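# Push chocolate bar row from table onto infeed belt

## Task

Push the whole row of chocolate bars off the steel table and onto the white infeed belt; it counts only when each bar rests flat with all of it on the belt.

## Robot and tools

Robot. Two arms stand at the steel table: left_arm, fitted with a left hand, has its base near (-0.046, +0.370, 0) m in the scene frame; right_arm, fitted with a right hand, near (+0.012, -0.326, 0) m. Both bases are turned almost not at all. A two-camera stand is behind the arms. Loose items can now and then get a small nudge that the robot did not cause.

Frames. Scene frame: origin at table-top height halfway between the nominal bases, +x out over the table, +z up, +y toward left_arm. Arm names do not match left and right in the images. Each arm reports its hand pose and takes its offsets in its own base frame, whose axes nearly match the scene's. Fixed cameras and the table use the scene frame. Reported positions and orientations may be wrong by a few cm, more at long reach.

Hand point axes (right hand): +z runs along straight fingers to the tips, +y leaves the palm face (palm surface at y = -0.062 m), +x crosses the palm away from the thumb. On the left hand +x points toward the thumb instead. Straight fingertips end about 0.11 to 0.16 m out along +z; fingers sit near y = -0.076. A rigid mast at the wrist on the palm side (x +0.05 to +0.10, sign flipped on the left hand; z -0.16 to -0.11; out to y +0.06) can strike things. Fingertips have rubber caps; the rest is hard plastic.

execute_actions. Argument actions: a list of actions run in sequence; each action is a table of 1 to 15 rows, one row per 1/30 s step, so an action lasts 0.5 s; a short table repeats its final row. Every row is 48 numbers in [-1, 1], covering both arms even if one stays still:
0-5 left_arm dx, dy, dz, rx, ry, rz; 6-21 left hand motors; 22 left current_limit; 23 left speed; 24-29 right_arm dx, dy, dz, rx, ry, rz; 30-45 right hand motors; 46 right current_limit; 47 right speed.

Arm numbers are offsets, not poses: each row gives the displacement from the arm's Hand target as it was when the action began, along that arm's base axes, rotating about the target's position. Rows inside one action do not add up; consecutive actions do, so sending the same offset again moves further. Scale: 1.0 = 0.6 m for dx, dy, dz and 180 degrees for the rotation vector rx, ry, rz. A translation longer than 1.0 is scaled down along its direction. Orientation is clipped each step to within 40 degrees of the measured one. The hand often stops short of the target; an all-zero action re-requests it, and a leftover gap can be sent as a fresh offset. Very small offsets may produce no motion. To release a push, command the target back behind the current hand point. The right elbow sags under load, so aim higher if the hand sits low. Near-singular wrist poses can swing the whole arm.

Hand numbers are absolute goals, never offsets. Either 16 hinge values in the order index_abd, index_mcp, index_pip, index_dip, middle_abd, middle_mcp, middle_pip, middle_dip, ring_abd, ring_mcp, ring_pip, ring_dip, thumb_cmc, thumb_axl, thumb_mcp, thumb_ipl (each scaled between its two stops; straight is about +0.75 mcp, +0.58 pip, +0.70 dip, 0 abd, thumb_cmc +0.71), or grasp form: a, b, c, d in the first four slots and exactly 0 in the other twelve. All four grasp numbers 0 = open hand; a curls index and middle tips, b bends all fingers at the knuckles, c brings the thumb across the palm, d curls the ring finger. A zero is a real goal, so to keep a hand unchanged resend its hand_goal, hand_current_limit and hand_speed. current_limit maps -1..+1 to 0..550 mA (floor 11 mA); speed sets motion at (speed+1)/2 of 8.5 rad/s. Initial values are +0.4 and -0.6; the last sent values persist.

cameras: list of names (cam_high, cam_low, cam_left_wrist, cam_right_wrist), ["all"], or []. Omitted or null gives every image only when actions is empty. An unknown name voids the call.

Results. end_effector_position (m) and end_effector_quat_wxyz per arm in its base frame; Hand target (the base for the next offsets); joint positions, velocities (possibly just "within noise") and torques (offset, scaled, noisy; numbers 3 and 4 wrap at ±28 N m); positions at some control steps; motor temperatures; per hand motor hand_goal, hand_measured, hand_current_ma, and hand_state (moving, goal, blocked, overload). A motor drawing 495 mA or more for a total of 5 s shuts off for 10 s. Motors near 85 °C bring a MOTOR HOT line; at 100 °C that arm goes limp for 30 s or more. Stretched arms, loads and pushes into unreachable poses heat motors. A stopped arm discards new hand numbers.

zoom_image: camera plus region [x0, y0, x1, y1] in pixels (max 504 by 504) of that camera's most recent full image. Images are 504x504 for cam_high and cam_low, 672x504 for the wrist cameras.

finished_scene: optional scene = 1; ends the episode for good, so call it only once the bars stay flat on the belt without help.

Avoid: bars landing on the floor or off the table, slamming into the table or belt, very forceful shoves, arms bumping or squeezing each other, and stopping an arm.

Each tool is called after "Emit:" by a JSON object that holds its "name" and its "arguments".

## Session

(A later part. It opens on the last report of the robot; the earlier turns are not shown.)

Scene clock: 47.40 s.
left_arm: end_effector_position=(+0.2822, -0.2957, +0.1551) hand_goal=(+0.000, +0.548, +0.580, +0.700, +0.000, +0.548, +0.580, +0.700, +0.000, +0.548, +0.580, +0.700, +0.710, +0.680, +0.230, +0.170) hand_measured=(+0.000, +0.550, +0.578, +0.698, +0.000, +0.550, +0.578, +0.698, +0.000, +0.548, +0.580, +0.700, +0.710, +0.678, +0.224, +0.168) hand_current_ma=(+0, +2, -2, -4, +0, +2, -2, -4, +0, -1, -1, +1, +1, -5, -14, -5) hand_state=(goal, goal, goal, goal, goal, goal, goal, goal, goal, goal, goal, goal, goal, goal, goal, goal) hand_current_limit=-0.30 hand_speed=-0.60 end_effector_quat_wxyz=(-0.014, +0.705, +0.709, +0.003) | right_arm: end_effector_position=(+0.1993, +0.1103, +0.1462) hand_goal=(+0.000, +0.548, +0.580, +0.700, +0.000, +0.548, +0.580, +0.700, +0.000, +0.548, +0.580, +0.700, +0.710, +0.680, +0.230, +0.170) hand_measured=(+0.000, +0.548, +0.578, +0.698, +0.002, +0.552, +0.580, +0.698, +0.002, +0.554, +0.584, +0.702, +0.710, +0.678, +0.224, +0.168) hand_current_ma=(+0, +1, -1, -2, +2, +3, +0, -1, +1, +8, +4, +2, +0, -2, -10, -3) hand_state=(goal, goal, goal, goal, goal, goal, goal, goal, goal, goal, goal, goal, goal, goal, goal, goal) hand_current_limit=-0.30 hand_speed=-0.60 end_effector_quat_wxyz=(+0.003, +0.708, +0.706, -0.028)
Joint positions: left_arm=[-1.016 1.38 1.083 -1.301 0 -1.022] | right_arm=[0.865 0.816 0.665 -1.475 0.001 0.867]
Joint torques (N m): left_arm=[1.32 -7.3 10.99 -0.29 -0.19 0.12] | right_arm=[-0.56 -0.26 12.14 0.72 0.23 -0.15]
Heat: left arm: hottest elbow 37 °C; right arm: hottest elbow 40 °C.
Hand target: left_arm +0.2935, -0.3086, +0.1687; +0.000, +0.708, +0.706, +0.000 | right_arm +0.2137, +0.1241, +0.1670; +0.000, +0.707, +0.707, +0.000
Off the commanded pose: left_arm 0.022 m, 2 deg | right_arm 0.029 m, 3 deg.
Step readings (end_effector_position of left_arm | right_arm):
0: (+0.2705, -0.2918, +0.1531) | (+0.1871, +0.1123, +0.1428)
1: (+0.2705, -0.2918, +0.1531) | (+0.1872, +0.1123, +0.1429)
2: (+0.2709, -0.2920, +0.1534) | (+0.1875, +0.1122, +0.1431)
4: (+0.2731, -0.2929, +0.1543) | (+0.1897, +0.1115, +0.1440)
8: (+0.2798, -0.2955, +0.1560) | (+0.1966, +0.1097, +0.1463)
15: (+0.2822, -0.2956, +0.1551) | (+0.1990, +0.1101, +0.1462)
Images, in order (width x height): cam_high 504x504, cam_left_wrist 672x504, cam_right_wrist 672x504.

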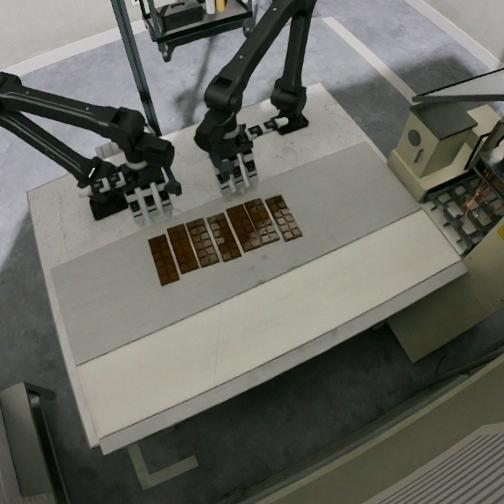

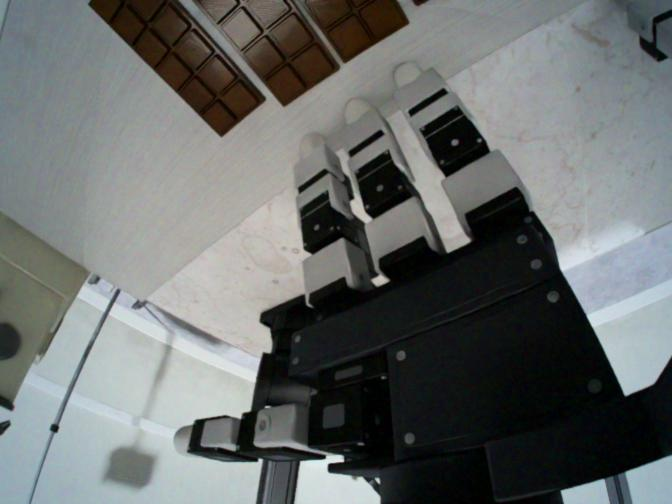

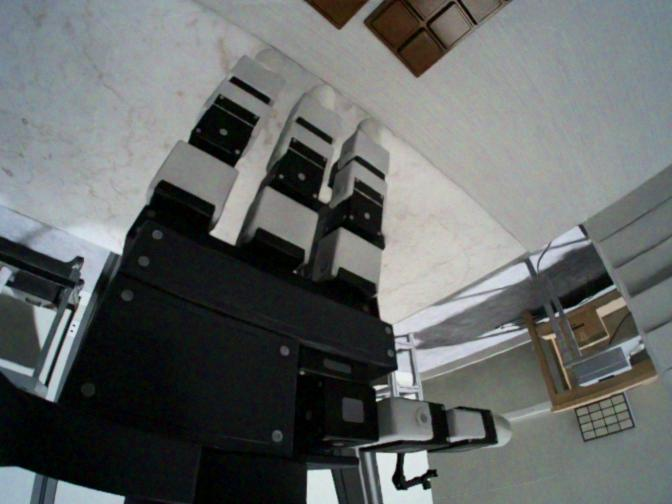

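Emit:
{"name": "execute_actions", "arguments": {"actions": [[[0.008,-0.025,0,0,0,0,0,0.548,0.58,0.7,0,0.548,0.58,0.7,0,0.548,0.58,0.7,0.71,0.68,0.23,0.17,-0.3,-0.6,0.025,0.03,0,0,0,0,0,0.548,0.58,0.7,0,0.548,0.58,0.7,0,0.548,0.58,0.7,0.71,0.68,0.23,0.17,-0.3,-0.6]]], "cameras": ["cam_high","cam_left_wrist","cam_right_wrist"]}}

Emit:
{"name": "zoom_image", "arguments": {"camera": "cam_high", "region": [120, 160, 270, 260]}}

Emit:
{"name": "zoom_image", "arguments": {"camera": "cam_right_wrist", "region": [200, 0, 500, 220]}}

Emit:
{"name": "zoom_image", "arguments": {"camera": "cam_left_wrist", "region": [210, 0, 510, 230]}}

Scene clock: 49.70 s.
left_arm: end_effector_position=(+0.2850, -0.3002, +0.1522) hand_goal=(+0.000, +0.548, +0.580, +0.700, +0.000, +0.548, +0.580, +0.700, +0.000, +0.548, +0.580, +0.700, +0.710, +0.680, +0.230, +0.170) hand_measured=(+0.000, +0.550, +0.578, +0.698, +0.000, +0.550, +0.578, +0.698, +0.000, +0.548, +0.580, +0.700, +0.710, +0.678, +0.224, +0.168) hand_current_ma=(+0, +2, -2, -4, +0, +2, -2, -4, +0, -1, -1, +1, +0, -5, -14, -5) hand_state=(goal, goal, goal, goal, goal, goal, goal, goal, goal, goal, goal, goal, goal, goal, goal, goal) hand_current_limit=-0.30 hand_speed=-0.60 end_effector_quat_wxyz=(-0.018, +0.705, +0.709, +0.004) | right_arm: end_effector_position=(+0.2032, +0.1158, +0.1449) hand_goal=(+0.000, +0.548, +0.580, +0.700, +0.000, +0.548, +0.580, +0.700, +0.000, +0.548, +0.580, +0.700, +0.710, +0.680, +0.230, +0.170) hand_measured=(+0.004, +0.548, +0.578, +0.698, +0.004, +0.562, +0.588, +0.702, +0.002, +0.564, +0.588, +0.702, +0.710, +0.678, +0.224, +0.168) hand_current_ma=(+4, +0, -1, -2, +5, +26, +12, +2, +2, +29, +10, +2, +0, -2, -10, -3) hand_state=(goal, goal, goal, goal, goal, goal, goal, goal, goal, goal, goal, goal, goal, goal, goal, goal) hand_current_limit=-0.30 hand_speed=-0.60 end_effector_quat_wxyz=(+0.002, +0.707, +0.706, -0.039)
Joint positions: left_arm=[-1.016 1.402 1.097 -1.302 0 -1.021] | right_arm=[0.865 0.858 0.683 -1.473 -0.003 0.866]
Joint torques (N m): left_arm=[0.85 -9.29 7.36 -0.01 -0.18 -0.05] | right_arm=[0.26 -1.85 7.72 0.28 0.29 -0.01]
Heat: left arm: hottest elbow 38 °C; right arm: hottest elbow 41 °C.
Hand target: left_arm +0.2847, -0.2997, +0.1559; -0.013, +0.705, +0.709, +0.003 (last step not sent: back at the drive's target) | right_arm +0.2028, +0.1149, +0.1456; +0.002, +0.707, +0.706, -0.036 (last step not sent: back at the drive's target)
Off the commanded pose: left_arm 0.032 m, 2 deg | right_arm 0.043 m, 4 deg.
Step readings (end_effector_position of left_arm | right_arm):
0: (+0.2822, -0.2957, +0.1551) | (+0.1993, +0.1104, +0.1462)
1: (+0.2823, -0.2958, +0.1551) | (+0.1993, +0.1104, +0.1461)
2: (+0.2826, -0.2964, +0.1554) | (+0.1996, +0.1108, +0.1462)
4: (+0.2845, -0.2995, +0.1558) | (+0.2014, +0.1131, +0.1459)
5: (+0.2858, -0.3015, +0.1559) | (+0.2026, +0.1145, +0.1456) HELD (not all sent) left_arm
6: (+0.2864, -0.3025, +0.1555) | (+0.2035, +0.1159, +0.1448) HELD (not all sent) left_arm right_arm
8: (+0.2866, -0.3027, +0.1551) | (+0.2038, +0.1165, +0.1430) HELD (not all sent) left_arm right_arm
15: (+0.2855, -0.3011, +0.1532) | (+0.2033, +0.1159, +0.1449) HELD (not all sent) left_arm right_arm
HELD (not all sent) left_arm: steps 5 to 15.
HELD (not all sent) right_arm: steps 6 to 15.
pose unreachable (left arm): on one or more control steps of this call, first in action 0 (counted from 0), this arm could not follow its commanded pose, so it was not sent that pose on those steps. It may still have moved: this result reports where it is.
cause: moving toward the commanded pose would bring a part of the arm too close to another arm (a part of this arm just beyond joint 4 (wrist pitch) and a part of the right arm just beyond its joint 4 (wrist pitch), along the way the arms are being sent, or toward where that arm still pushes).
pose unreachable (right arm): on one or more control steps of this call, first in action 0 (counted from 0), this arm could not follow its commanded pose, so it was not sent that pose on those steps. It may still have moved: this result reports where it is.
cause: moving toward the commanded pose would bring a part of the arm too close to another arm (a part of this arm just beyond joint 4 (wrist pitch) and a part of the left arm just beyond its joint 4 (wrist pitch), where that arm would come to rest).
Images, in order (width x height): cam_high 504x504, cam_left_wrist 672x504, cam_right_wrist 672x504.

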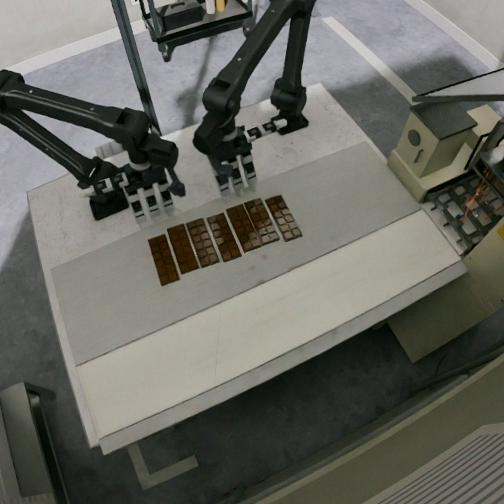

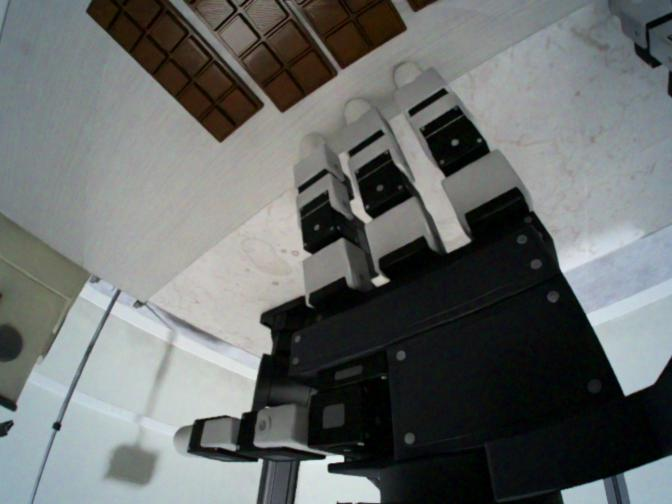

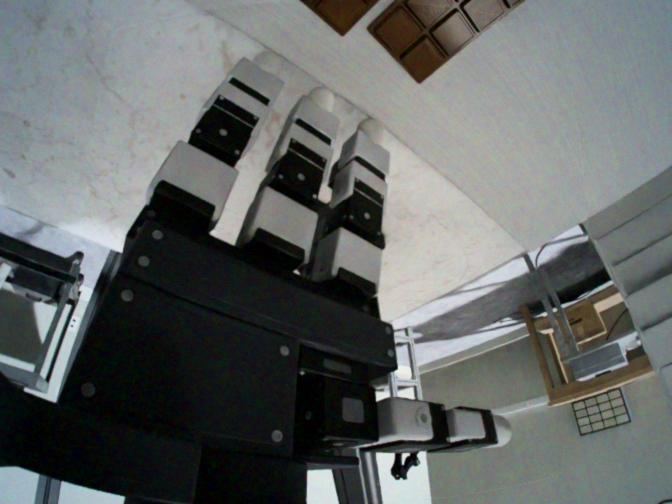

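Scaled by 3.360 from the camera's 504x504 image, which has a finer 720x720 frame.

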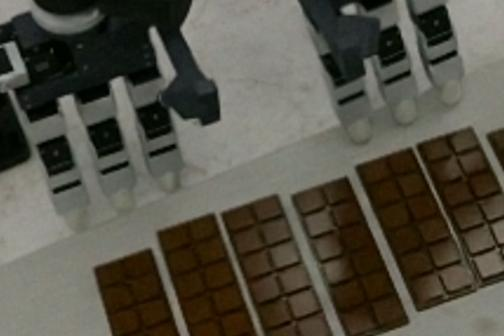

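Scaled by 1.680 from the camera's 672x504 image, which has a finer 960x720 frame.

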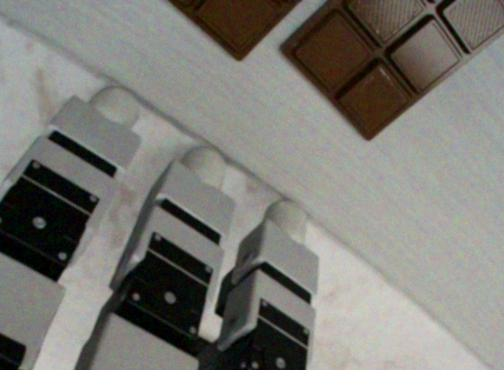

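Scaled by 1.680 from the camera's 672x504 image, which has a finer 960x720 frame.

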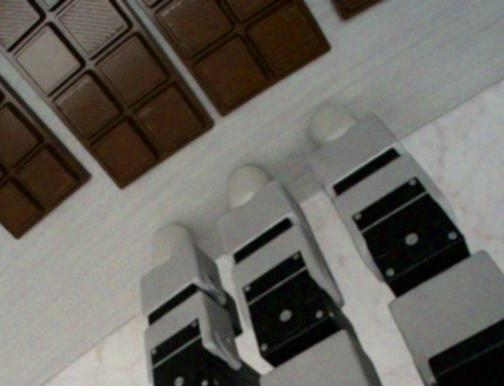

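Emit:
{"name": "execute_actions", "arguments": {"actions": [[[0,0.02,0.05,-0.0072,-0.0045,-0.0018,0,0.548,0.58,0.7,0,0.548,0.58,0.7,0,0.548,0.58,0.7,0.71,0.68,0.23,0.17,-0.3,-0.6,-0.005,0,0.06,0.0171,-0.0153,0.0004,0,0.548,0.58,0.7,0,0.548,0.58,0.7,0,0.548,0.58,0.7,0.71,0.68,0.23,0.17,-0.3,-0.6]],[[0,0.075,0,0,0,0,0,0.548,0.58,0.7,0,0.548,0.58,0.7,0,0.548,0.58,0.7,0.71,0.68,0.23,0.17,-0.3,-0.6,0.035,0.01,0,0,0,0,0,0.548,0.58,0.7,0,0.548,0.58,0.7,0,0.548,0.58,0.7,0.71,0.68,0.23,0.17,-0.3,-0.6]]], "cameras": ["cam_high","cam_left_wrist","cam_right_wrist"]}}

Emit:
{"name": "zoom_image", "arguments": {"camera": "cam_high", "region": [120, 150, 300, 270]}}

Scene clock: 53.40 s.
left_arm: end_effector_position=(+0.2845, -0.2447, +0.1836) hand_goal=(+0.000, +0.548, +0.580, +0.700, +0.000, +0.548, +0.580, +0.700, +0.000, +0.548, +0.580, +0.700, +0.710, +0.680, +0.230, +0.170) hand_measured=(+0.000, +0.550, +0.578, +0.698, +0.000, +0.550, +0.578, +0.698, +0.000, +0.548, +0.580, +0.700, +0.710, +0.678, +0.224, +0.168) hand_current_ma=(+0, +2, -2, -4, +0, +2, -2, -4, +0, +0, -1, +1, +0, -5, -14, -5) hand_state=(goal, goal, goal, goal, goal, goal, goal, goal, goal, goal, goal, goal, goal, goal, goal, goal) hand_current_limit=-0.30 hand_speed=-0.60 end_effector_quat_wxyz=(+0.000, +0.703, +0.711, +0.001) | right_arm: end_effector_position=(+0.2056, +0.1072, +0.1594) hand_goal=(+0.000, +0.548, +0.580, +0.700, +0.000, +0.548, +0.580, +0.700, +0.000, +0.548, +0.580, +0.700, +0.710, +0.680, +0.230, +0.170) hand_measured=(+0.002, +0.548, +0.578, +0.698, +0.002, +0.552, +0.584, +0.702, +0.002, +0.552, +0.582, +0.702, +0.710, +0.678, +0.224, +0.168) hand_current_ma=(+2, +0, -1, -2, +2, +4, +3, +2, +2, +4, +3, +2, +0, -2, -10, -3) hand_state=(goal, goal, goal, goal, goal, goal, goal, goal, goal, goal, goal, goal, goal, goal, goal, goal) hand_current_limit=-0.30 hand_speed=-0.60 end_effector_quat_wxyz=(+0.003, +0.707, +0.707, -0.032)
Joint positions: left_arm=[-0.931 1.235 1.025 -1.362 -0.003 -0.941] | right_arm=[0.828 0.823 0.703 -1.515 0.003 0.828]
Joint torques (N m): left_arm=[1.26 -7 7.68 -0.21 -0.11 0.09] | right_arm=[-0.67 -0.67 12.26 0.81 0.21 -0.11]
Heat: left arm: hottest elbow 38 °C; right arm: hottest elbow 41 °C.
Hand target: left_arm +0.2847, -0.2426, +0.1859; +0.000, +0.707, +0.707, +0.000 | right_arm +0.2208, +0.1208, +0.1815; +0.001, +0.707, +0.707, -0.001
Off the commanded pose: left_arm 0.003 m, 1 deg | right_arm 0.030 m, 4 deg.
Step readings (end_effector_position of left_arm | right_arm):
0: (+0.2850, -0.3002, +0.1522) | (+0.2032, +0.1158, +0.1449)
1: (+0.2850, -0.3002, +0.1522) | (+0.2031, +0.1158, +0.1449)
2: (+0.2848, -0.2999, +0.1526) | (+0.2028, +0.1154, +0.1455)
4: (+0.2835, -0.2972, +0.1557) | (+0.2006, +0.1128, +0.1487)
8: (+0.2812, -0.2908, +0.1693) | (+0.1968, +0.1080, +0.1581)
15: (+0.2800, -0.2871, +0.1787) | (+0.1940, +0.1054, +0.1607)
16: (+0.2802, -0.2869, +0.1787) | (+0.1940, +0.1054, +0.1607)
17: (+0.2804, -0.2858, +0.1786) | (+0.1941, +0.1054, +0.1605)
19: (+0.2808, -0.2770, +0.1770) | (+0.1959, +0.1055, +0.1602)
23: (+0.2813, -0.2513, +0.1772) | (+0.2024, +0.1060, +0.1595)
30: (+0.2843, -0.2439, +0.1836) | (+0.2054, +0.1069, +0.1594)
Images, in order (width x height): cam_high 504x504, cam_left_wrist 672x504, cam_right_wrist 672x504.

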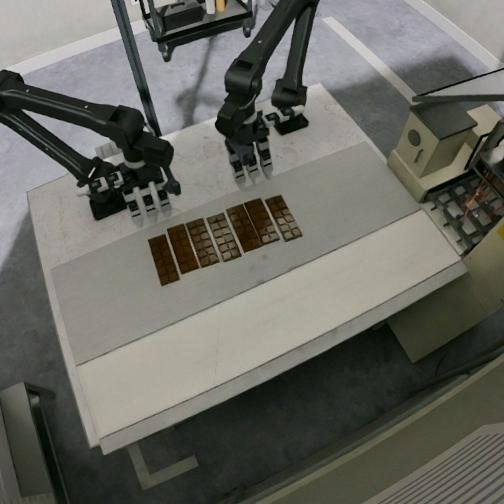

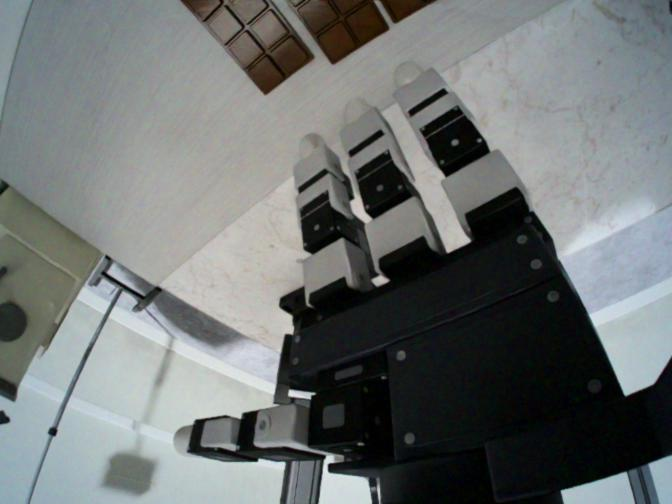

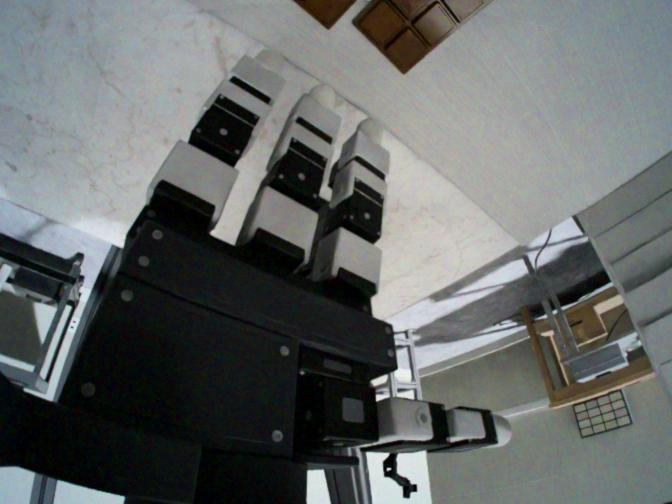

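Scaled by 2.800 from the camera's 504x504 image, which has a finer 720x720 frame.

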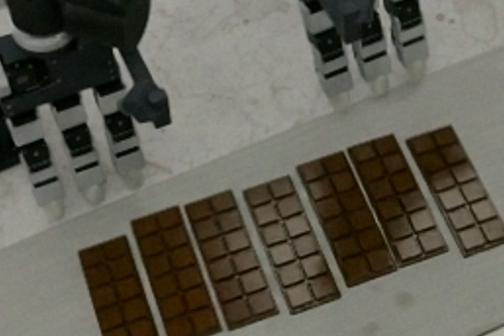

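Emit:
{"name": "execute_actions", "arguments": {"actions": [[[0.03,0.03,0.03,0,0,0,0,0.548,0.58,0.7,0,0.548,0.58,0.7,0,0.548,0.58,0.7,0.71,0.68,0.23,0.17,-0.3,-0.6,-0.04,-0.05,0.08,0,0,0,0,0.548,0.58,0.7,0,0.548,0.58,0.7,0,0.548,0.58,0.7,0.71,0.68,0.23,0.17,-0.3,-0.6]],[[-0.012,-0.023,-0.06,0,0,0,0,0.548,0.58,0.7,0,0.548,0.58,0.7,0,0.548,0.58,0.7,0.71,0.68,0.23,0.17,-0.3,-0.6,0.006,0.044,-0.1,0,0,0,0,0.548,0.58,0.7,0,0.548,0.58,0.7,0,0.548,0.58,0.7,0.71,0.68,0.23,0.17,-0.3,-0.6]]], "cameras": ["cam_high","cam_left_wrist","cam_right_wrist"]}}

Emit:
{"name": "zoom_image", "arguments": {"camera": "cam_high", "region": [120, 150, 300, 270]}}

Scene clock: 58.27 s.
left_arm: end_effector_position=(+0.2953, -0.2353, +0.1705) hand_goal=(+0.000, +0.548, +0.580, +0.700, +0.000, +0.548, +0.580, +0.700, +0.000, +0.548, +0.580, +0.700, +0.710, +0.680, +0.230, +0.170) hand_measured=(+0.000, +0.550, +0.578, +0.698, +0.000, +0.550, +0.578, +0.698, +0.000, +0.548, +0.580, +0.700, +0.710, +0.678, +0.224, +0.168) hand_current_ma=(+0, +2, -2, -4, +0, +2, -2, -4, +0, +0, -1, +1, +0, -5, -14, -5) hand_state=(goal, goal, goal, goal, goal, goal, goal, goal, goal, goal, goal, goal, goal, goal, goal, goal) hand_current_limit=-0.30 hand_speed=-0.60 end_effector_quat_wxyz=(-0.001, +0.710, +0.704, +0.000) | right_arm: end_effector_position=(+0.1984, +0.1132, +0.1680) hand_goal=(+0.000, +0.548, +0.580, +0.700, +0.000, +0.548, +0.580, +0.700, +0.000, +0.548, +0.580, +0.700, +0.710, +0.680, +0.230, +0.170) hand_measured=(+0.002, +0.548, +0.578, +0.698, +0.002, +0.550, +0.582, +0.702, +0.002, +0.550, +0.582, +0.702, +0.710, +0.678, +0.224, +0.168) hand_current_ma=(+1, +0, -1, -2, +2, +3, +3, +2, +1, +3, +2, +2, +0, -2, -10, -3) hand_state=(goal, goal, goal, goal, goal, goal, goal, goal, goal, goal, goal, goal, goal, goal, goal, goal) hand_current_limit=-0.30 hand_speed=-0.60 end_effector_quat_wxyz=(+0.000, +0.706, +0.708, -0.007)
Joint positions: left_arm=[-0.884 1.238 0.993 -1.329 0 -0.876] | right_arm=[0.876 0.778 0.703 -1.511 -0.002 0.874]
Joint torques (N m): left_arm=[0.32 -5.77 7.66 0.54 -0.18 -0.2] | right_arm=[1.03 -0.21 8.42 0.88 0.32 0.09]
Heat: left arm: hottest elbow 38 °C; right arm: hottest elbow 42 °C.
Hand target: left_arm +0.2955, -0.2386, +0.1679; +0.000, +0.707, +0.707, +0.000 | right_arm +0.2003, +0.1172, +0.1695; +0.001, +0.707, +0.707, -0.001
Off the commanded pose: left_arm 0.004 m, 1 deg | right_arm 0.005 m, 1 deg.
Step readings (end_effector_position of left_arm | right_arm):
0: (+0.2845, -0.2448, +0.1836) | (+0.2056, +0.1072, +0.1594)
1: (+0.2846, -0.2447, +0.1836) | (+0.2057, +0.1072, +0.1596)
2: (+0.2850, -0.2433, +0.1835) | (+0.2049, +0.1059, +0.1606)
4: (+0.2863, -0.2382, +0.1833) | (+0.2015, +0.1003, +0.1675)
8: (+0.2935, -0.2230, +0.1850) | (+0.1943, +0.0889, +0.1916)
15: (+0.2962, -0.2181, +0.1866) | (+0.1907, +0.0849, +0.2085)
16: (+0.2962, -0.2182, +0.1866) | (+0.1906, +0.0848, +0.2082)
17: (+0.2965, -0.2189, +0.1866) | (+0.1910, +0.0859, +0.2076)
19: (+0.2982, -0.2230, +0.1858) | (+0.1943, +0.0944, +0.2031)
23: (+0.2970, -0.2318, +0.1787) | (+0.1954, +0.1085, +0.1820)
30: (+0.2950, -0.2349, +0.1705) | (+0.1976, +0.1129, +0.1678)
Images, in order (width x height): cam_high 504x504, cam_left_wrist 672x504, cam_right_wrist 672x504.

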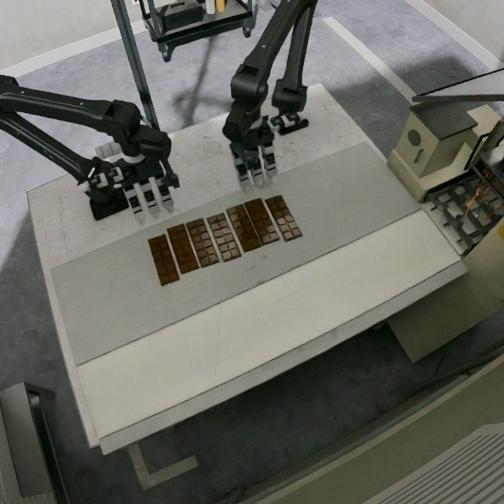

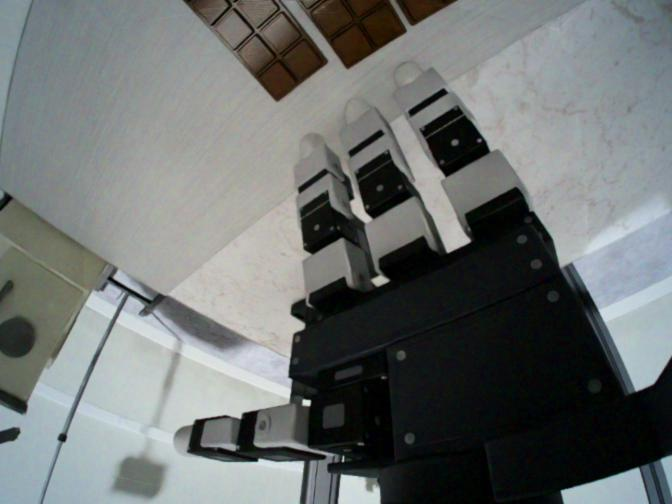

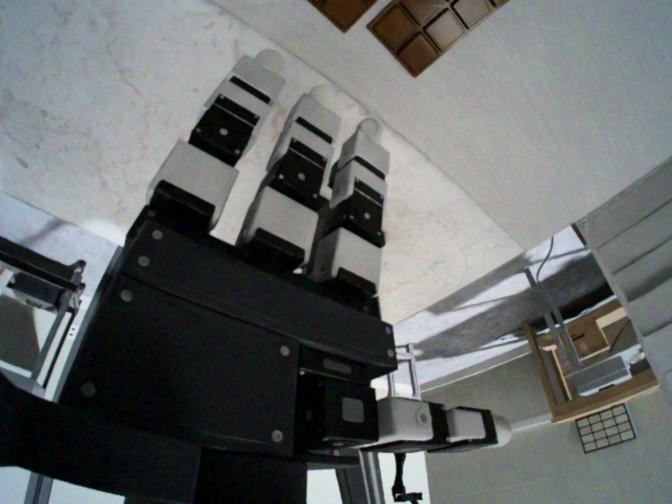

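Scaled by 2.800 from the camera's 504x504 image, which has a finer 720x720 frame.

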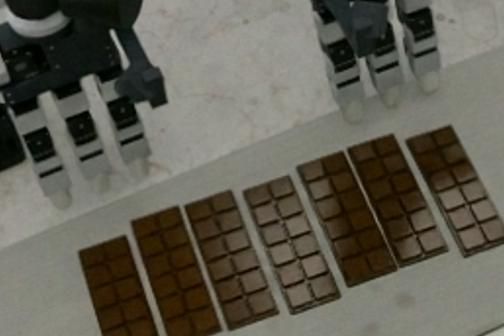

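Emit:
{"name": "execute_actions", "arguments": {"actions": [[[0,-0.008,-0.02,0,0,0,0,0.548,0.58,0.7,0,0.548,0.58,0.7,0,0.548,0.58,0.7,0.71,0.68,0.23,0.17,-0.3,-0.6,0.02,0.022,-0.037,0,0,0,0,0.548,0.58,0.7,0,0.548,0.58,0.7,0,0.548,0.58,0.7,0.71,0.68,0.23,0.17,-0.3,-0.6]]], "cameras": ["cam_high","cam_left_wrist","cam_right_wrist"]}}

Emit:
{"name": "zoom_image", "arguments": {"camera": "cam_high", "region": [120, 150, 300, 270]}}

Emit:
{"name": "zoom_image", "arguments": {"camera": "cam_right_wrist", "region": [200, 0, 500, 220]}}

Emit:
{"name": "zoom_image", "arguments": {"camera": "cam_left_wrist", "region": [210, 0, 510, 230]}}

Scene clock: 60.63 s.
left_arm: end_effector_position=(+0.2961, -0.2393, +0.1586) hand_goal=(+0.000, +0.548, +0.580, +0.700, +0.000, +0.548, +0.580, +0.700, +0.000, +0.548, +0.580, +0.700, +0.710, +0.680, +0.230, +0.170) hand_measured=(+0.000, +0.550, +0.578, +0.698, +0.000, +0.550, +0.578, +0.698, +0.000, +0.548, +0.580, +0.700, +0.710, +0.678, +0.224, +0.168) hand_current_ma=(+0, +2, -2, -4, +0, +2, -2, -4, +0, +0, -1, +1, +0, -5, -14, -5) hand_state=(goal, goal, goal, goal, goal, goal, goal, goal, goal, goal, goal, goal, goal, goal, goal, goal) hand_current_limit=-0.30 hand_speed=-0.60 end_effector_quat_wxyz=(-0.001, +0.709, +0.705, +0.000) | right_arm: end_effector_position=(+0.2082, +0.1262, +0.1524) hand_goal=(+0.000, +0.548, +0.580, +0.700, +0.000, +0.548, +0.580, +0.700, +0.000, +0.548, +0.580, +0.700, +0.710, +0.680, +0.230, +0.170) hand_measured=(+0.002, +0.548, +0.578, +0.698, +0.002, +0.550, +0.582, +0.702, +0.036, +0.556, +0.586, +0.702, +0.710, +0.678, +0.224, +0.168) hand_current_ma=(+1, +1, -1, -2, +1, +2, +3, +2, +71, +12, +6, +3, +0, -2, -10, -3) hand_state=(goal, goal, goal, goal, goal, goal, goal, goal, blocked, goal, goal, goal, goal, goal, goal, goal) hand_current_limit=-0.30 hand_speed=-0.60 end_effector_quat_wxyz=(-0.003, +0.707, +0.708, -0.002)
Joint positions: left_arm=[-0.89 1.257 0.977 -1.294 0 -0.885] | right_arm=[0.877 0.829 0.685 -1.43 -0.006 0.875]
Joint torques (N m): left_arm=[0.09 -5.95 7.6 0.59 -0.18 -0.18] | right_arm=[0.79 0.79 7.72 1.47 0.5 0.06]
Heat: left arm: hottest elbow 38 °C; right arm: hottest elbow 42 °C.
Hand target: left_arm +0.2954, -0.2433, +0.1559; +0.000, +0.707, +0.707, +0.000 | right_arm +0.2123, +0.1305, +0.1474; +0.001, +0.707, +0.707, +0.000
Off the commanded pose: left_arm 0.005 m, 0 deg | right_arm 0.008 m, 0 deg.
Step readings (end_effector_position of left_arm | right_arm):
0: (+0.2953, -0.2353, +0.1705) | (+0.1984, +0.1132, +0.1680)
1: (+0.2953, -0.2353, +0.1705) | (+0.1985, +0.1133, +0.1681)
2: (+0.2956, -0.2356, +0.1703) | (+0.1993, +0.1142, +0.1675)
4: (+0.2962, -0.2371, +0.1686) | (+0.2028, +0.1185, +0.1638)
8: (+0.2962, -0.2386, +0.1624) | (+0.2068, +0.1243, +0.1523)
15: (+0.2961, -0.2392, +0.1586) | (+0.2081, +0.1261, +0.1524)
Images, in order (width x height): cam_high 504x504, cam_left_wrist 672x504, cam_right_wrist 672x504.

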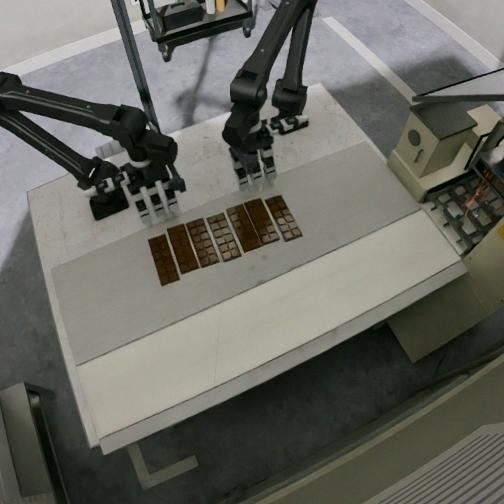

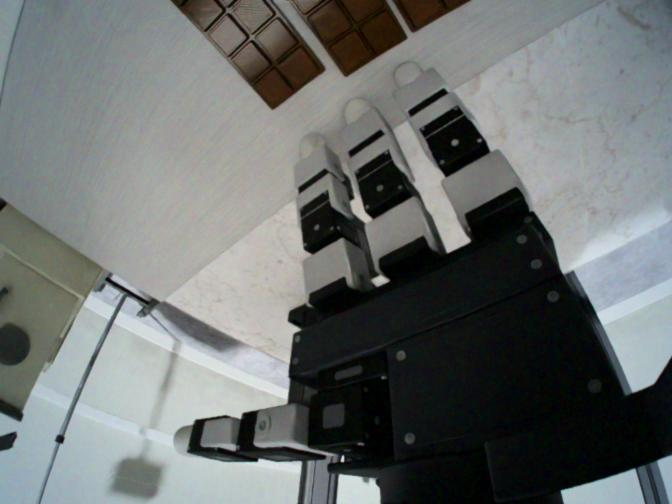

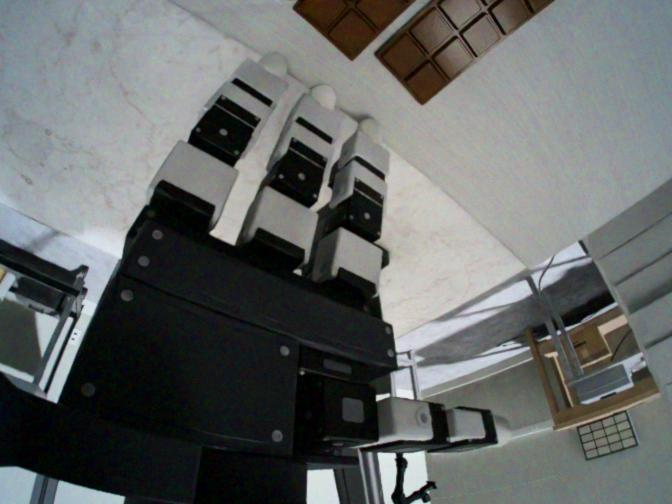

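Scaled by 2.800 from the camera's 504x504 image, which has a finer 720x720 frame.

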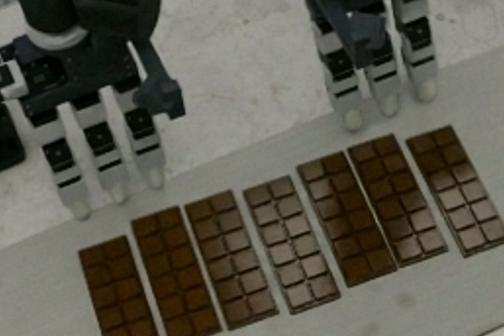

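Scaled by 1.680 from the camera's 672x504 image, which has a finer 960x720 frame.

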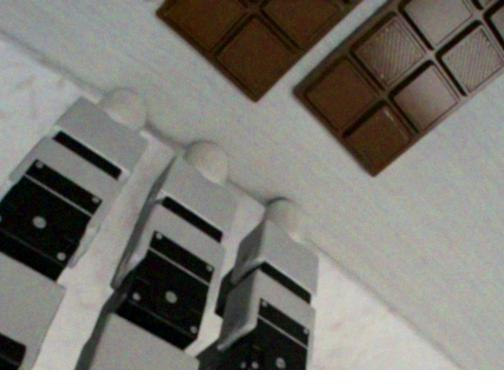

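Scaled by 1.680 from the camera's 672x504 image, which has a finer 960x720 frame.

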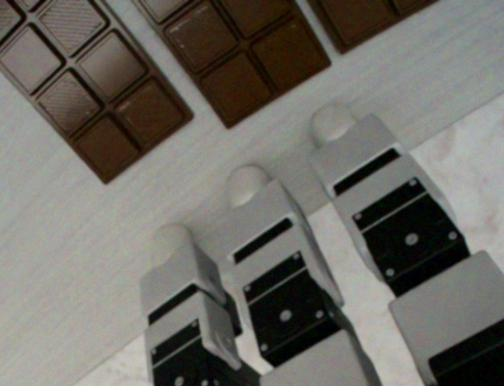

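Emit:
{"name": "execute_actions", "arguments": {"actions": [[[0.033,0,0.05,0,0,0,0,0.79,0.58,0.7,0,0.79,0.58,0.7,0,0.79,0.58,0.7,0.71,0.68,0.23,0.17,-0.1,-0.7,0.03,-0.008,0.067,0,0,0,0,0.79,0.58,0.7,0,0.79,0.58,0.7,0,0.79,0.58,0.7,0.71,0.68,0.23,0.17,-0.1,-0.7]],[[0.037,0,-0.04,0,0,0,0,0.79,0.58,0.7,0,0.79,0.58,0.7,0,0.79,0.58,0.7,0.71,0.68,0.23,0.17,-0.1,-0.7,0.052,-0.008,-0.037,0,0,0,0,0.79,0.58,0.7,0,0.79,0.58,0.7,0,0.79,0.58,0.7,0.71,0.68,0.23,0.17,-0.1,-0.7]]], "cameras": ["cam_high","cam_left_wrist","cam_right_wrist"]}}

Emit:
{"name": "zoom_image", "arguments": {"camera": "cam_high", "region": [120, 150, 300, 270]}}

Emit:
{"name": "zoom_image", "arguments": {"camera": "cam_right_wrist", "region": [200, 0, 500, 220]}}

Emit:
{"name": "zoom_image", "arguments": {"camera": "cam_left_wrist", "region": [210, 0, 510, 230]}}

Scene clock: 65.70 s.
left_arm: end_effector_position=(+0.3251, -0.2323, +0.1513) hand_goal=(+0.000, +0.790, +0.580, +0.700, +0.000, +0.790, +0.580, +0.700, +0.000, +0.790, +0.580, +0.700, +0.710, +0.680, +0.230, +0.170) hand_measured=(+0.000, +0.786, +0.578, +0.698, +0.000, +0.786, +0.578, +0.698, +0.004, +0.790, +0.582, +0.700, +0.710, +0.678, +0.224, +0.168) hand_current_ma=(+0, -7, -2, -4, +0, -9, -2, -4, +6, +0, +2, +1, +0, -5, -14, -5) hand_state=(goal, goal, goal, goal, goal, goal, goal, goal, goal, goal, goal, goal, goal, goal, goal, goal) hand_current_limit=-0.10 hand_speed=-0.70 end_effector_quat_wxyz=(-0.019, +0.703, +0.711, +0.001) | right_arm: end_effector_position=(+0.2477, +0.1122, +0.1556) hand_goal=(+0.000, +0.790, +0.580, +0.700, +0.000, +0.790, +0.580, +0.700, +0.000, +0.790, +0.580, +0.700, +0.710, +0.680, +0.230, +0.170) hand_measured=(+0.002, +0.786, +0.578, +0.698, +0.002, +0.786, +0.582, +0.702, +0.018, +0.810, +0.590, +0.702, +0.710, +0.678, +0.224, +0.168) hand_current_ma=(+1, -5, -1, -2, +1, -5, +2, +2, +28, +40, +15, +3, +0, -2, -10, -3) hand_state=(goal, goal, goal, goal, goal, goal, goal, goal, goal, goal, goal, goal, goal, goal, goal, goal) hand_current_limit=-0.10 hand_speed=-0.70 end_effector_quat_wxyz=(+0.000, +0.707, +0.707, -0.018)
Joint positions: left_arm=[-0.816 1.326 1.022 -1.305 -0.001 -0.827] | right_arm=[0.697 0.914 0.737 -1.43 0.003 0.696]
Joint torques (N m): left_arm=[1.14 -6.83 9.87 0.44 -0.13 0.11] | right_arm=[-0.56 -0.79 10.37 1.11 0.15 -0.09]
Heat: left arm: hottest elbow 38 °C; right arm: hottest elbow 42 °C.
Hand target: left_arm +0.3375, -0.2433, +0.1619; +0.000, +0.707, +0.707, +0.000 | right_arm +0.2616, +0.1208, +0.1654; +0.001, +0.707, +0.707, -0.001
Off the commanded pose: left_arm 0.020 m, 2 deg | right_arm 0.019 m, 2 deg.
Step readings (end_effector_position of left_arm | right_arm):
0: (+0.2961, -0.2393, +0.1586) | (+0.2082, +0.1262, +0.1524)
1: (+0.2961, -0.2393, +0.1586) | (+0.2082, +0.1262, +0.1524)
2: (+0.2961, -0.2390, +0.1586) | (+0.2089, +0.1262, +0.1532)
4: (+0.2956, -0.2362, +0.1591) | (+0.2119, +0.1235, +0.1561)
8: (+0.2984, -0.2325, +0.1644) | (+0.2174, +0.1173, +0.1612)
15: (+0.3036, -0.2336, +0.1722) | (+0.2194, +0.1163, +0.1657)
16: (+0.3037, -0.2335, +0.1720) | (+0.2197, +0.1164, +0.1659)
17: (+0.3045, -0.2331, +0.1715) | (+0.2208, +0.1155, +0.1655)
19: (+0.3087, -0.2332, +0.1679) | (+0.2270, +0.1134, +0.1631)
23: (+0.3199, -0.2323, +0.1563) | (+0.2417, +0.1087, +0.1556)
30: (+0.3249, -0.2320, +0.1513) | (+0.2469, +0.1114, +0.1556)
Images, in order (width x height): cam_high 504x504, cam_left_wrist 672x504, cam_right_wrist 672x504.

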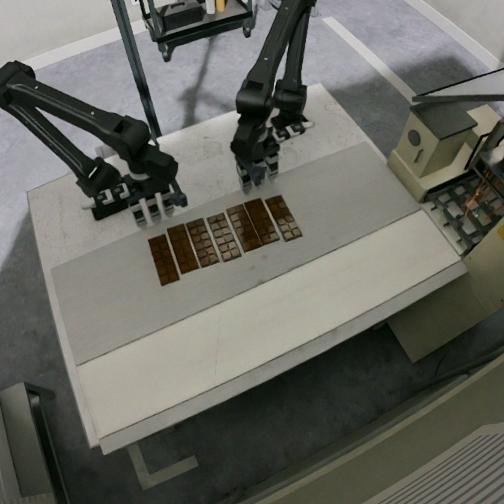

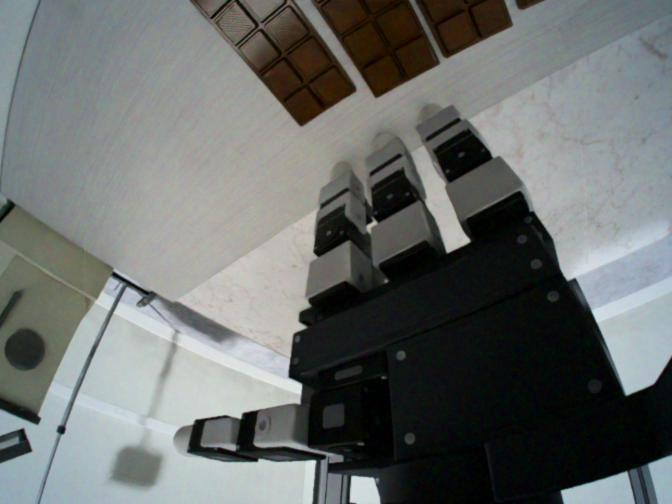

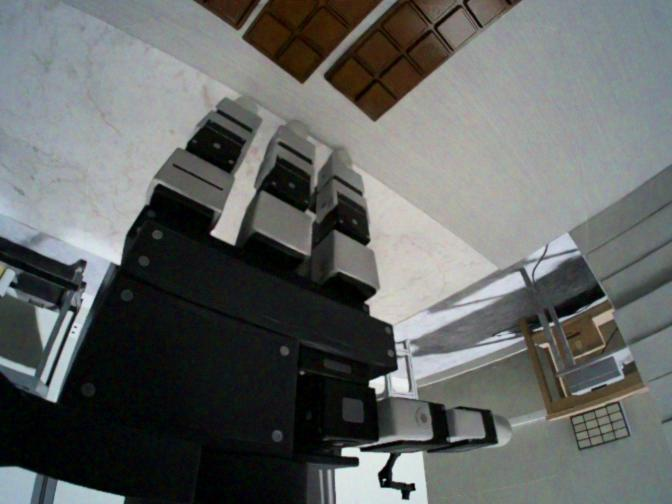

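Scaled by 2.800 from the camera's 504x504 image, which has a finer 720x720 frame.

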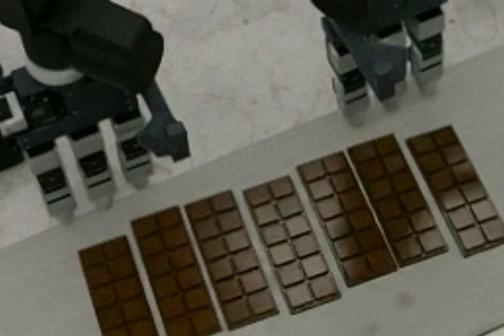

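Scaled by 1.680 from the camera's 672x504 image, which has a finer 960x720 frame.

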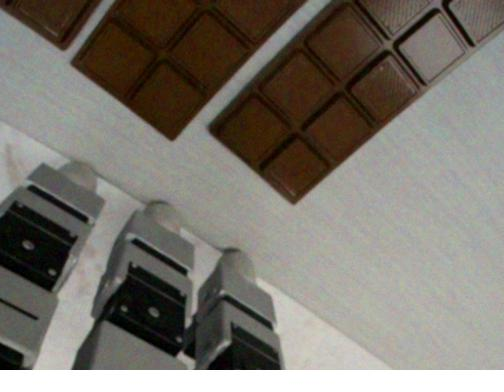

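Scaled by 1.680 from the camera's 672x504 image, which has a finer 960x720 frame.

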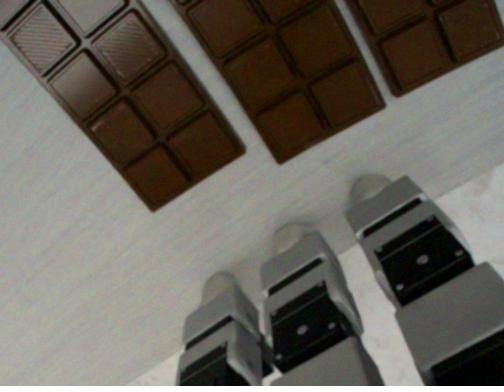

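Emit:
{"name": "execute_actions", "arguments": {"actions": [[[0.005,-0.01,0.067,0,0,0,0,0.79,0.58,0.7,0,0.79,0.58,0.7,0,0.79,0.58,0.7,0.71,0.68,0.23,0.17,-0.1,-0.7,0,0.01,0.083,0,0,0,0,0.79,0.58,0.7,0,0.79,0.58,0.7,0,0.79,0.58,0.7,0.71,0.68,0.23,0.17,-0.1,-0.7]],[[0.005,-0.01,-0.055,0,0,0,0,0.79,0.58,0.7,0,0.79,0.58,0.7,0,0.79,0.58,0.7,0.71,0.68,0.23,0.17,-0.1,-0.7,0.017,0.015,-0.067,0,0,0,0,0.79,0.58,0.7,0,0.79,0.58,0.7,0,0.79,0.58,0.7,0.71,0.68,0.23,0.17,-0.1,-0.7]]], "cameras": ["cam_high","cam_left_wrist","cam_right_wrist"]}}

Emit:
{"name": "zoom_image", "arguments": {"camera": "cam_high", "region": [120, 150, 300, 270]}}

Emit:
{"name": "zoom_image", "arguments": {"camera": "cam_right_wrist", "region": [200, 0, 500, 220]}}

Emit:
{"name": "zoom_image", "arguments": {"camera": "cam_left_wrist", "region": [210, 0, 510, 230]}}

Scene clock: 68.83 s.
left_arm: end_effector_position=(+0.3423, -0.2506, +0.1724) hand_goal=(+0.000, +0.790, +0.580, +0.700, +0.000, +0.790, +0.580, +0.700, +0.000, +0.790, +0.580, +0.700, +0.710, +0.680, +0.230, +0.170) hand_measured=(+0.000, +0.786, +0.578, +0.698, +0.000, +0.786, +0.578, +0.698, +0.002, +0.790, +0.582, +0.700, +0.710, +0.678, +0.224, +0.168) hand_current_ma=(+0, -7, -2, -4, +0, -8, -2, -4, +3, +0, +2, +1, +0, -5, -14, -5) hand_state=(goal, goal, goal, goal, goal, goal, goal, goal, goal, goal, goal, goal, goal, goal, goal, goal) hand_current_limit=-0.10 hand_speed=-0.70 end_effector_quat_wxyz=(-0.001, +0.703, +0.711, +0.001) | right_arm: end_effector_position=(+0.2701, +0.1317, +0.1741) hand_goal=(+0.000, +0.790, +0.580, +0.700, +0.000, +0.790, +0.580, +0.700, +0.000, +0.790, +0.580, +0.700, +0.710, +0.680, +0.230, +0.170) hand_measured=(+0.002, +0.788, +0.578, +0.698, +0.002, +0.786, +0.582, +0.702, +0.002, +0.790, +0.582, +0.702, +0.710, +0.678, +0.224, +0.168) hand_current_ma=(+1, -3, -1, -2, +1, -3, +2, +2, +2, +0, +2, +2, +0, -2, -10, -3) hand_state=(goal, goal, goal, goal, goal, goal, goal, goal, goal, goal, goal, goal, goal, goal, goal, goal) hand_current_limit=-0.10 hand_speed=-0.70 end_effector_quat_wxyz=(+0.001, +0.707, +0.707, -0.007)
Joint positions: left_arm=[-0.816 1.354 1.103 -1.321 -0.001 -0.827] | right_arm=[0.698 0.98 0.82 -1.425 0.002 0.697]
Joint torques (N m): left_arm=[0.44 -7.3 7.62 0.51 -0.11 0.03] | right_arm=[0.91 -3.14 8.18 0.91 0.11 0.08]
Heat: left arm: hottest elbow 38 °C; right arm: hottest elbow 42 °C.
Hand target: left_arm +0.3435, -0.2552, +0.1692; +0.000, +0.707, +0.707, +0.000 | right_arm +0.2718, +0.1360, +0.1750; +0.001, +0.707, +0.707, +0.000
Off the commanded pose: left_arm 0.006 m, 1 deg | right_arm 0.005 m, 1 deg.
Step readings (end_effector_position of left_arm | right_arm):
0: (+0.3251, -0.2323, +0.1513) | (+0.2477, +0.1123, +0.1556)
1: (+0.3251, -0.2323, +0.1513) | (+0.2478, +0.1124, +0.1558)
2: (+0.3252, -0.2325, +0.1524) | (+0.2482, +0.1127, +0.1574)
4: (+0.3247, -0.2319, +0.1577) | (+0.2478, +0.1124, +0.1625)
8: (+0.3295, -0.2370, +0.1751) | (+0.2525, +0.1163, +0.1837)
15: (+0.3320, -0.2397, +0.1837) | (+0.2549, +0.1183, +0.1951)
16: (+0.3316, -0.2393, +0.1837) | (+0.2548, +0.1182, +0.1950)
17: (+0.3319, -0.2396, +0.1837) | (+0.2551, +0.1186, +0.1948)
19: (+0.3348, -0.2427, +0.1836) | (+0.2594, +0.1224, +0.1935)
23: (+0.3412, -0.2494, +0.1797) | (+0.2685, +0.1303, +0.1836)
30: (+0.3420, -0.2504, +0.1723) | (+0.2695, +0.1312, +0.1739)
Images, in order (width x height): cam_high 504x504, cam_left_wrist 672x504, cam_right_wrist 672x504.

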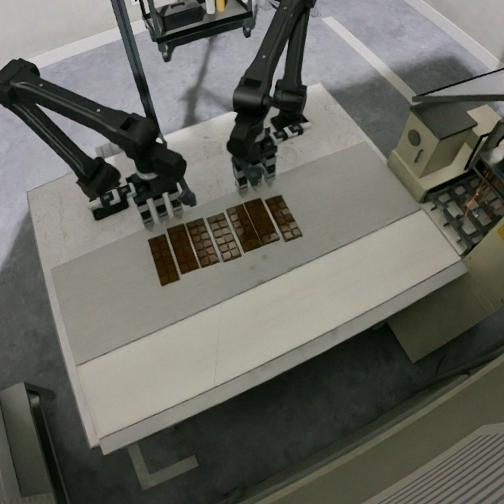

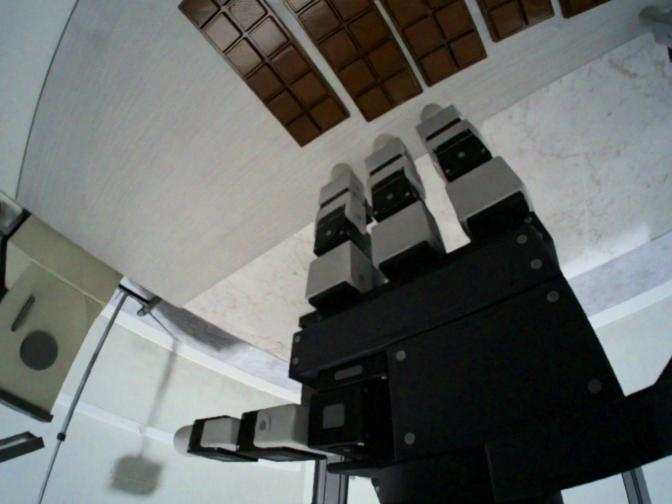

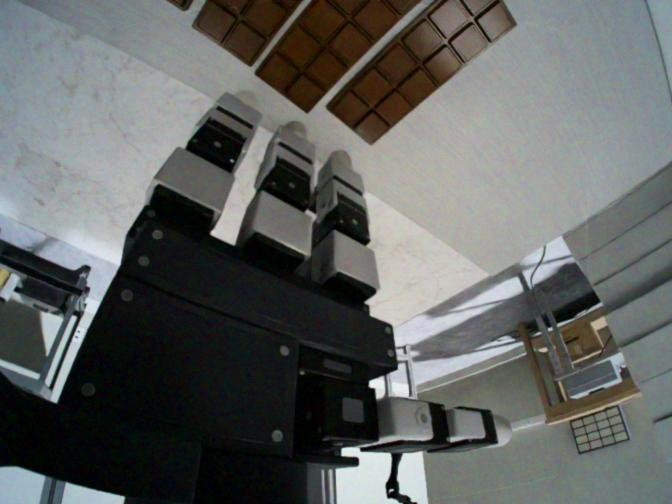

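Scaled by 2.800 from the camera's 504x504 image, which has a finer 720x720 frame.

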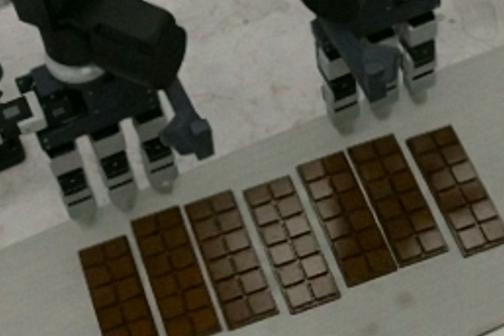

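Scaled by 1.680 from the camera's 672x504 image, which has a finer 960x720 frame.

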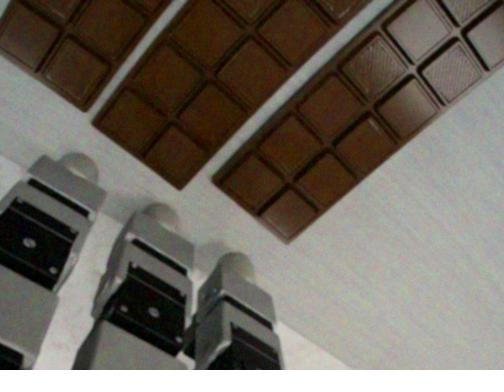

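Scaled by 1.680 from the camera's 672x504 image, which has a finer 960x720 frame.

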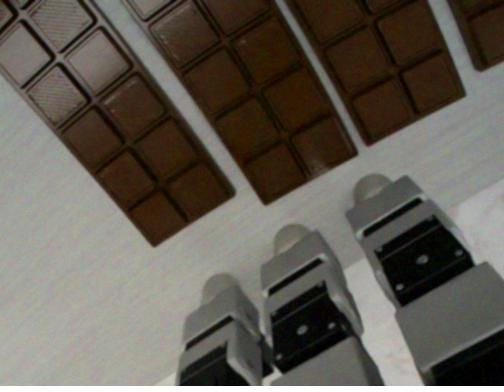

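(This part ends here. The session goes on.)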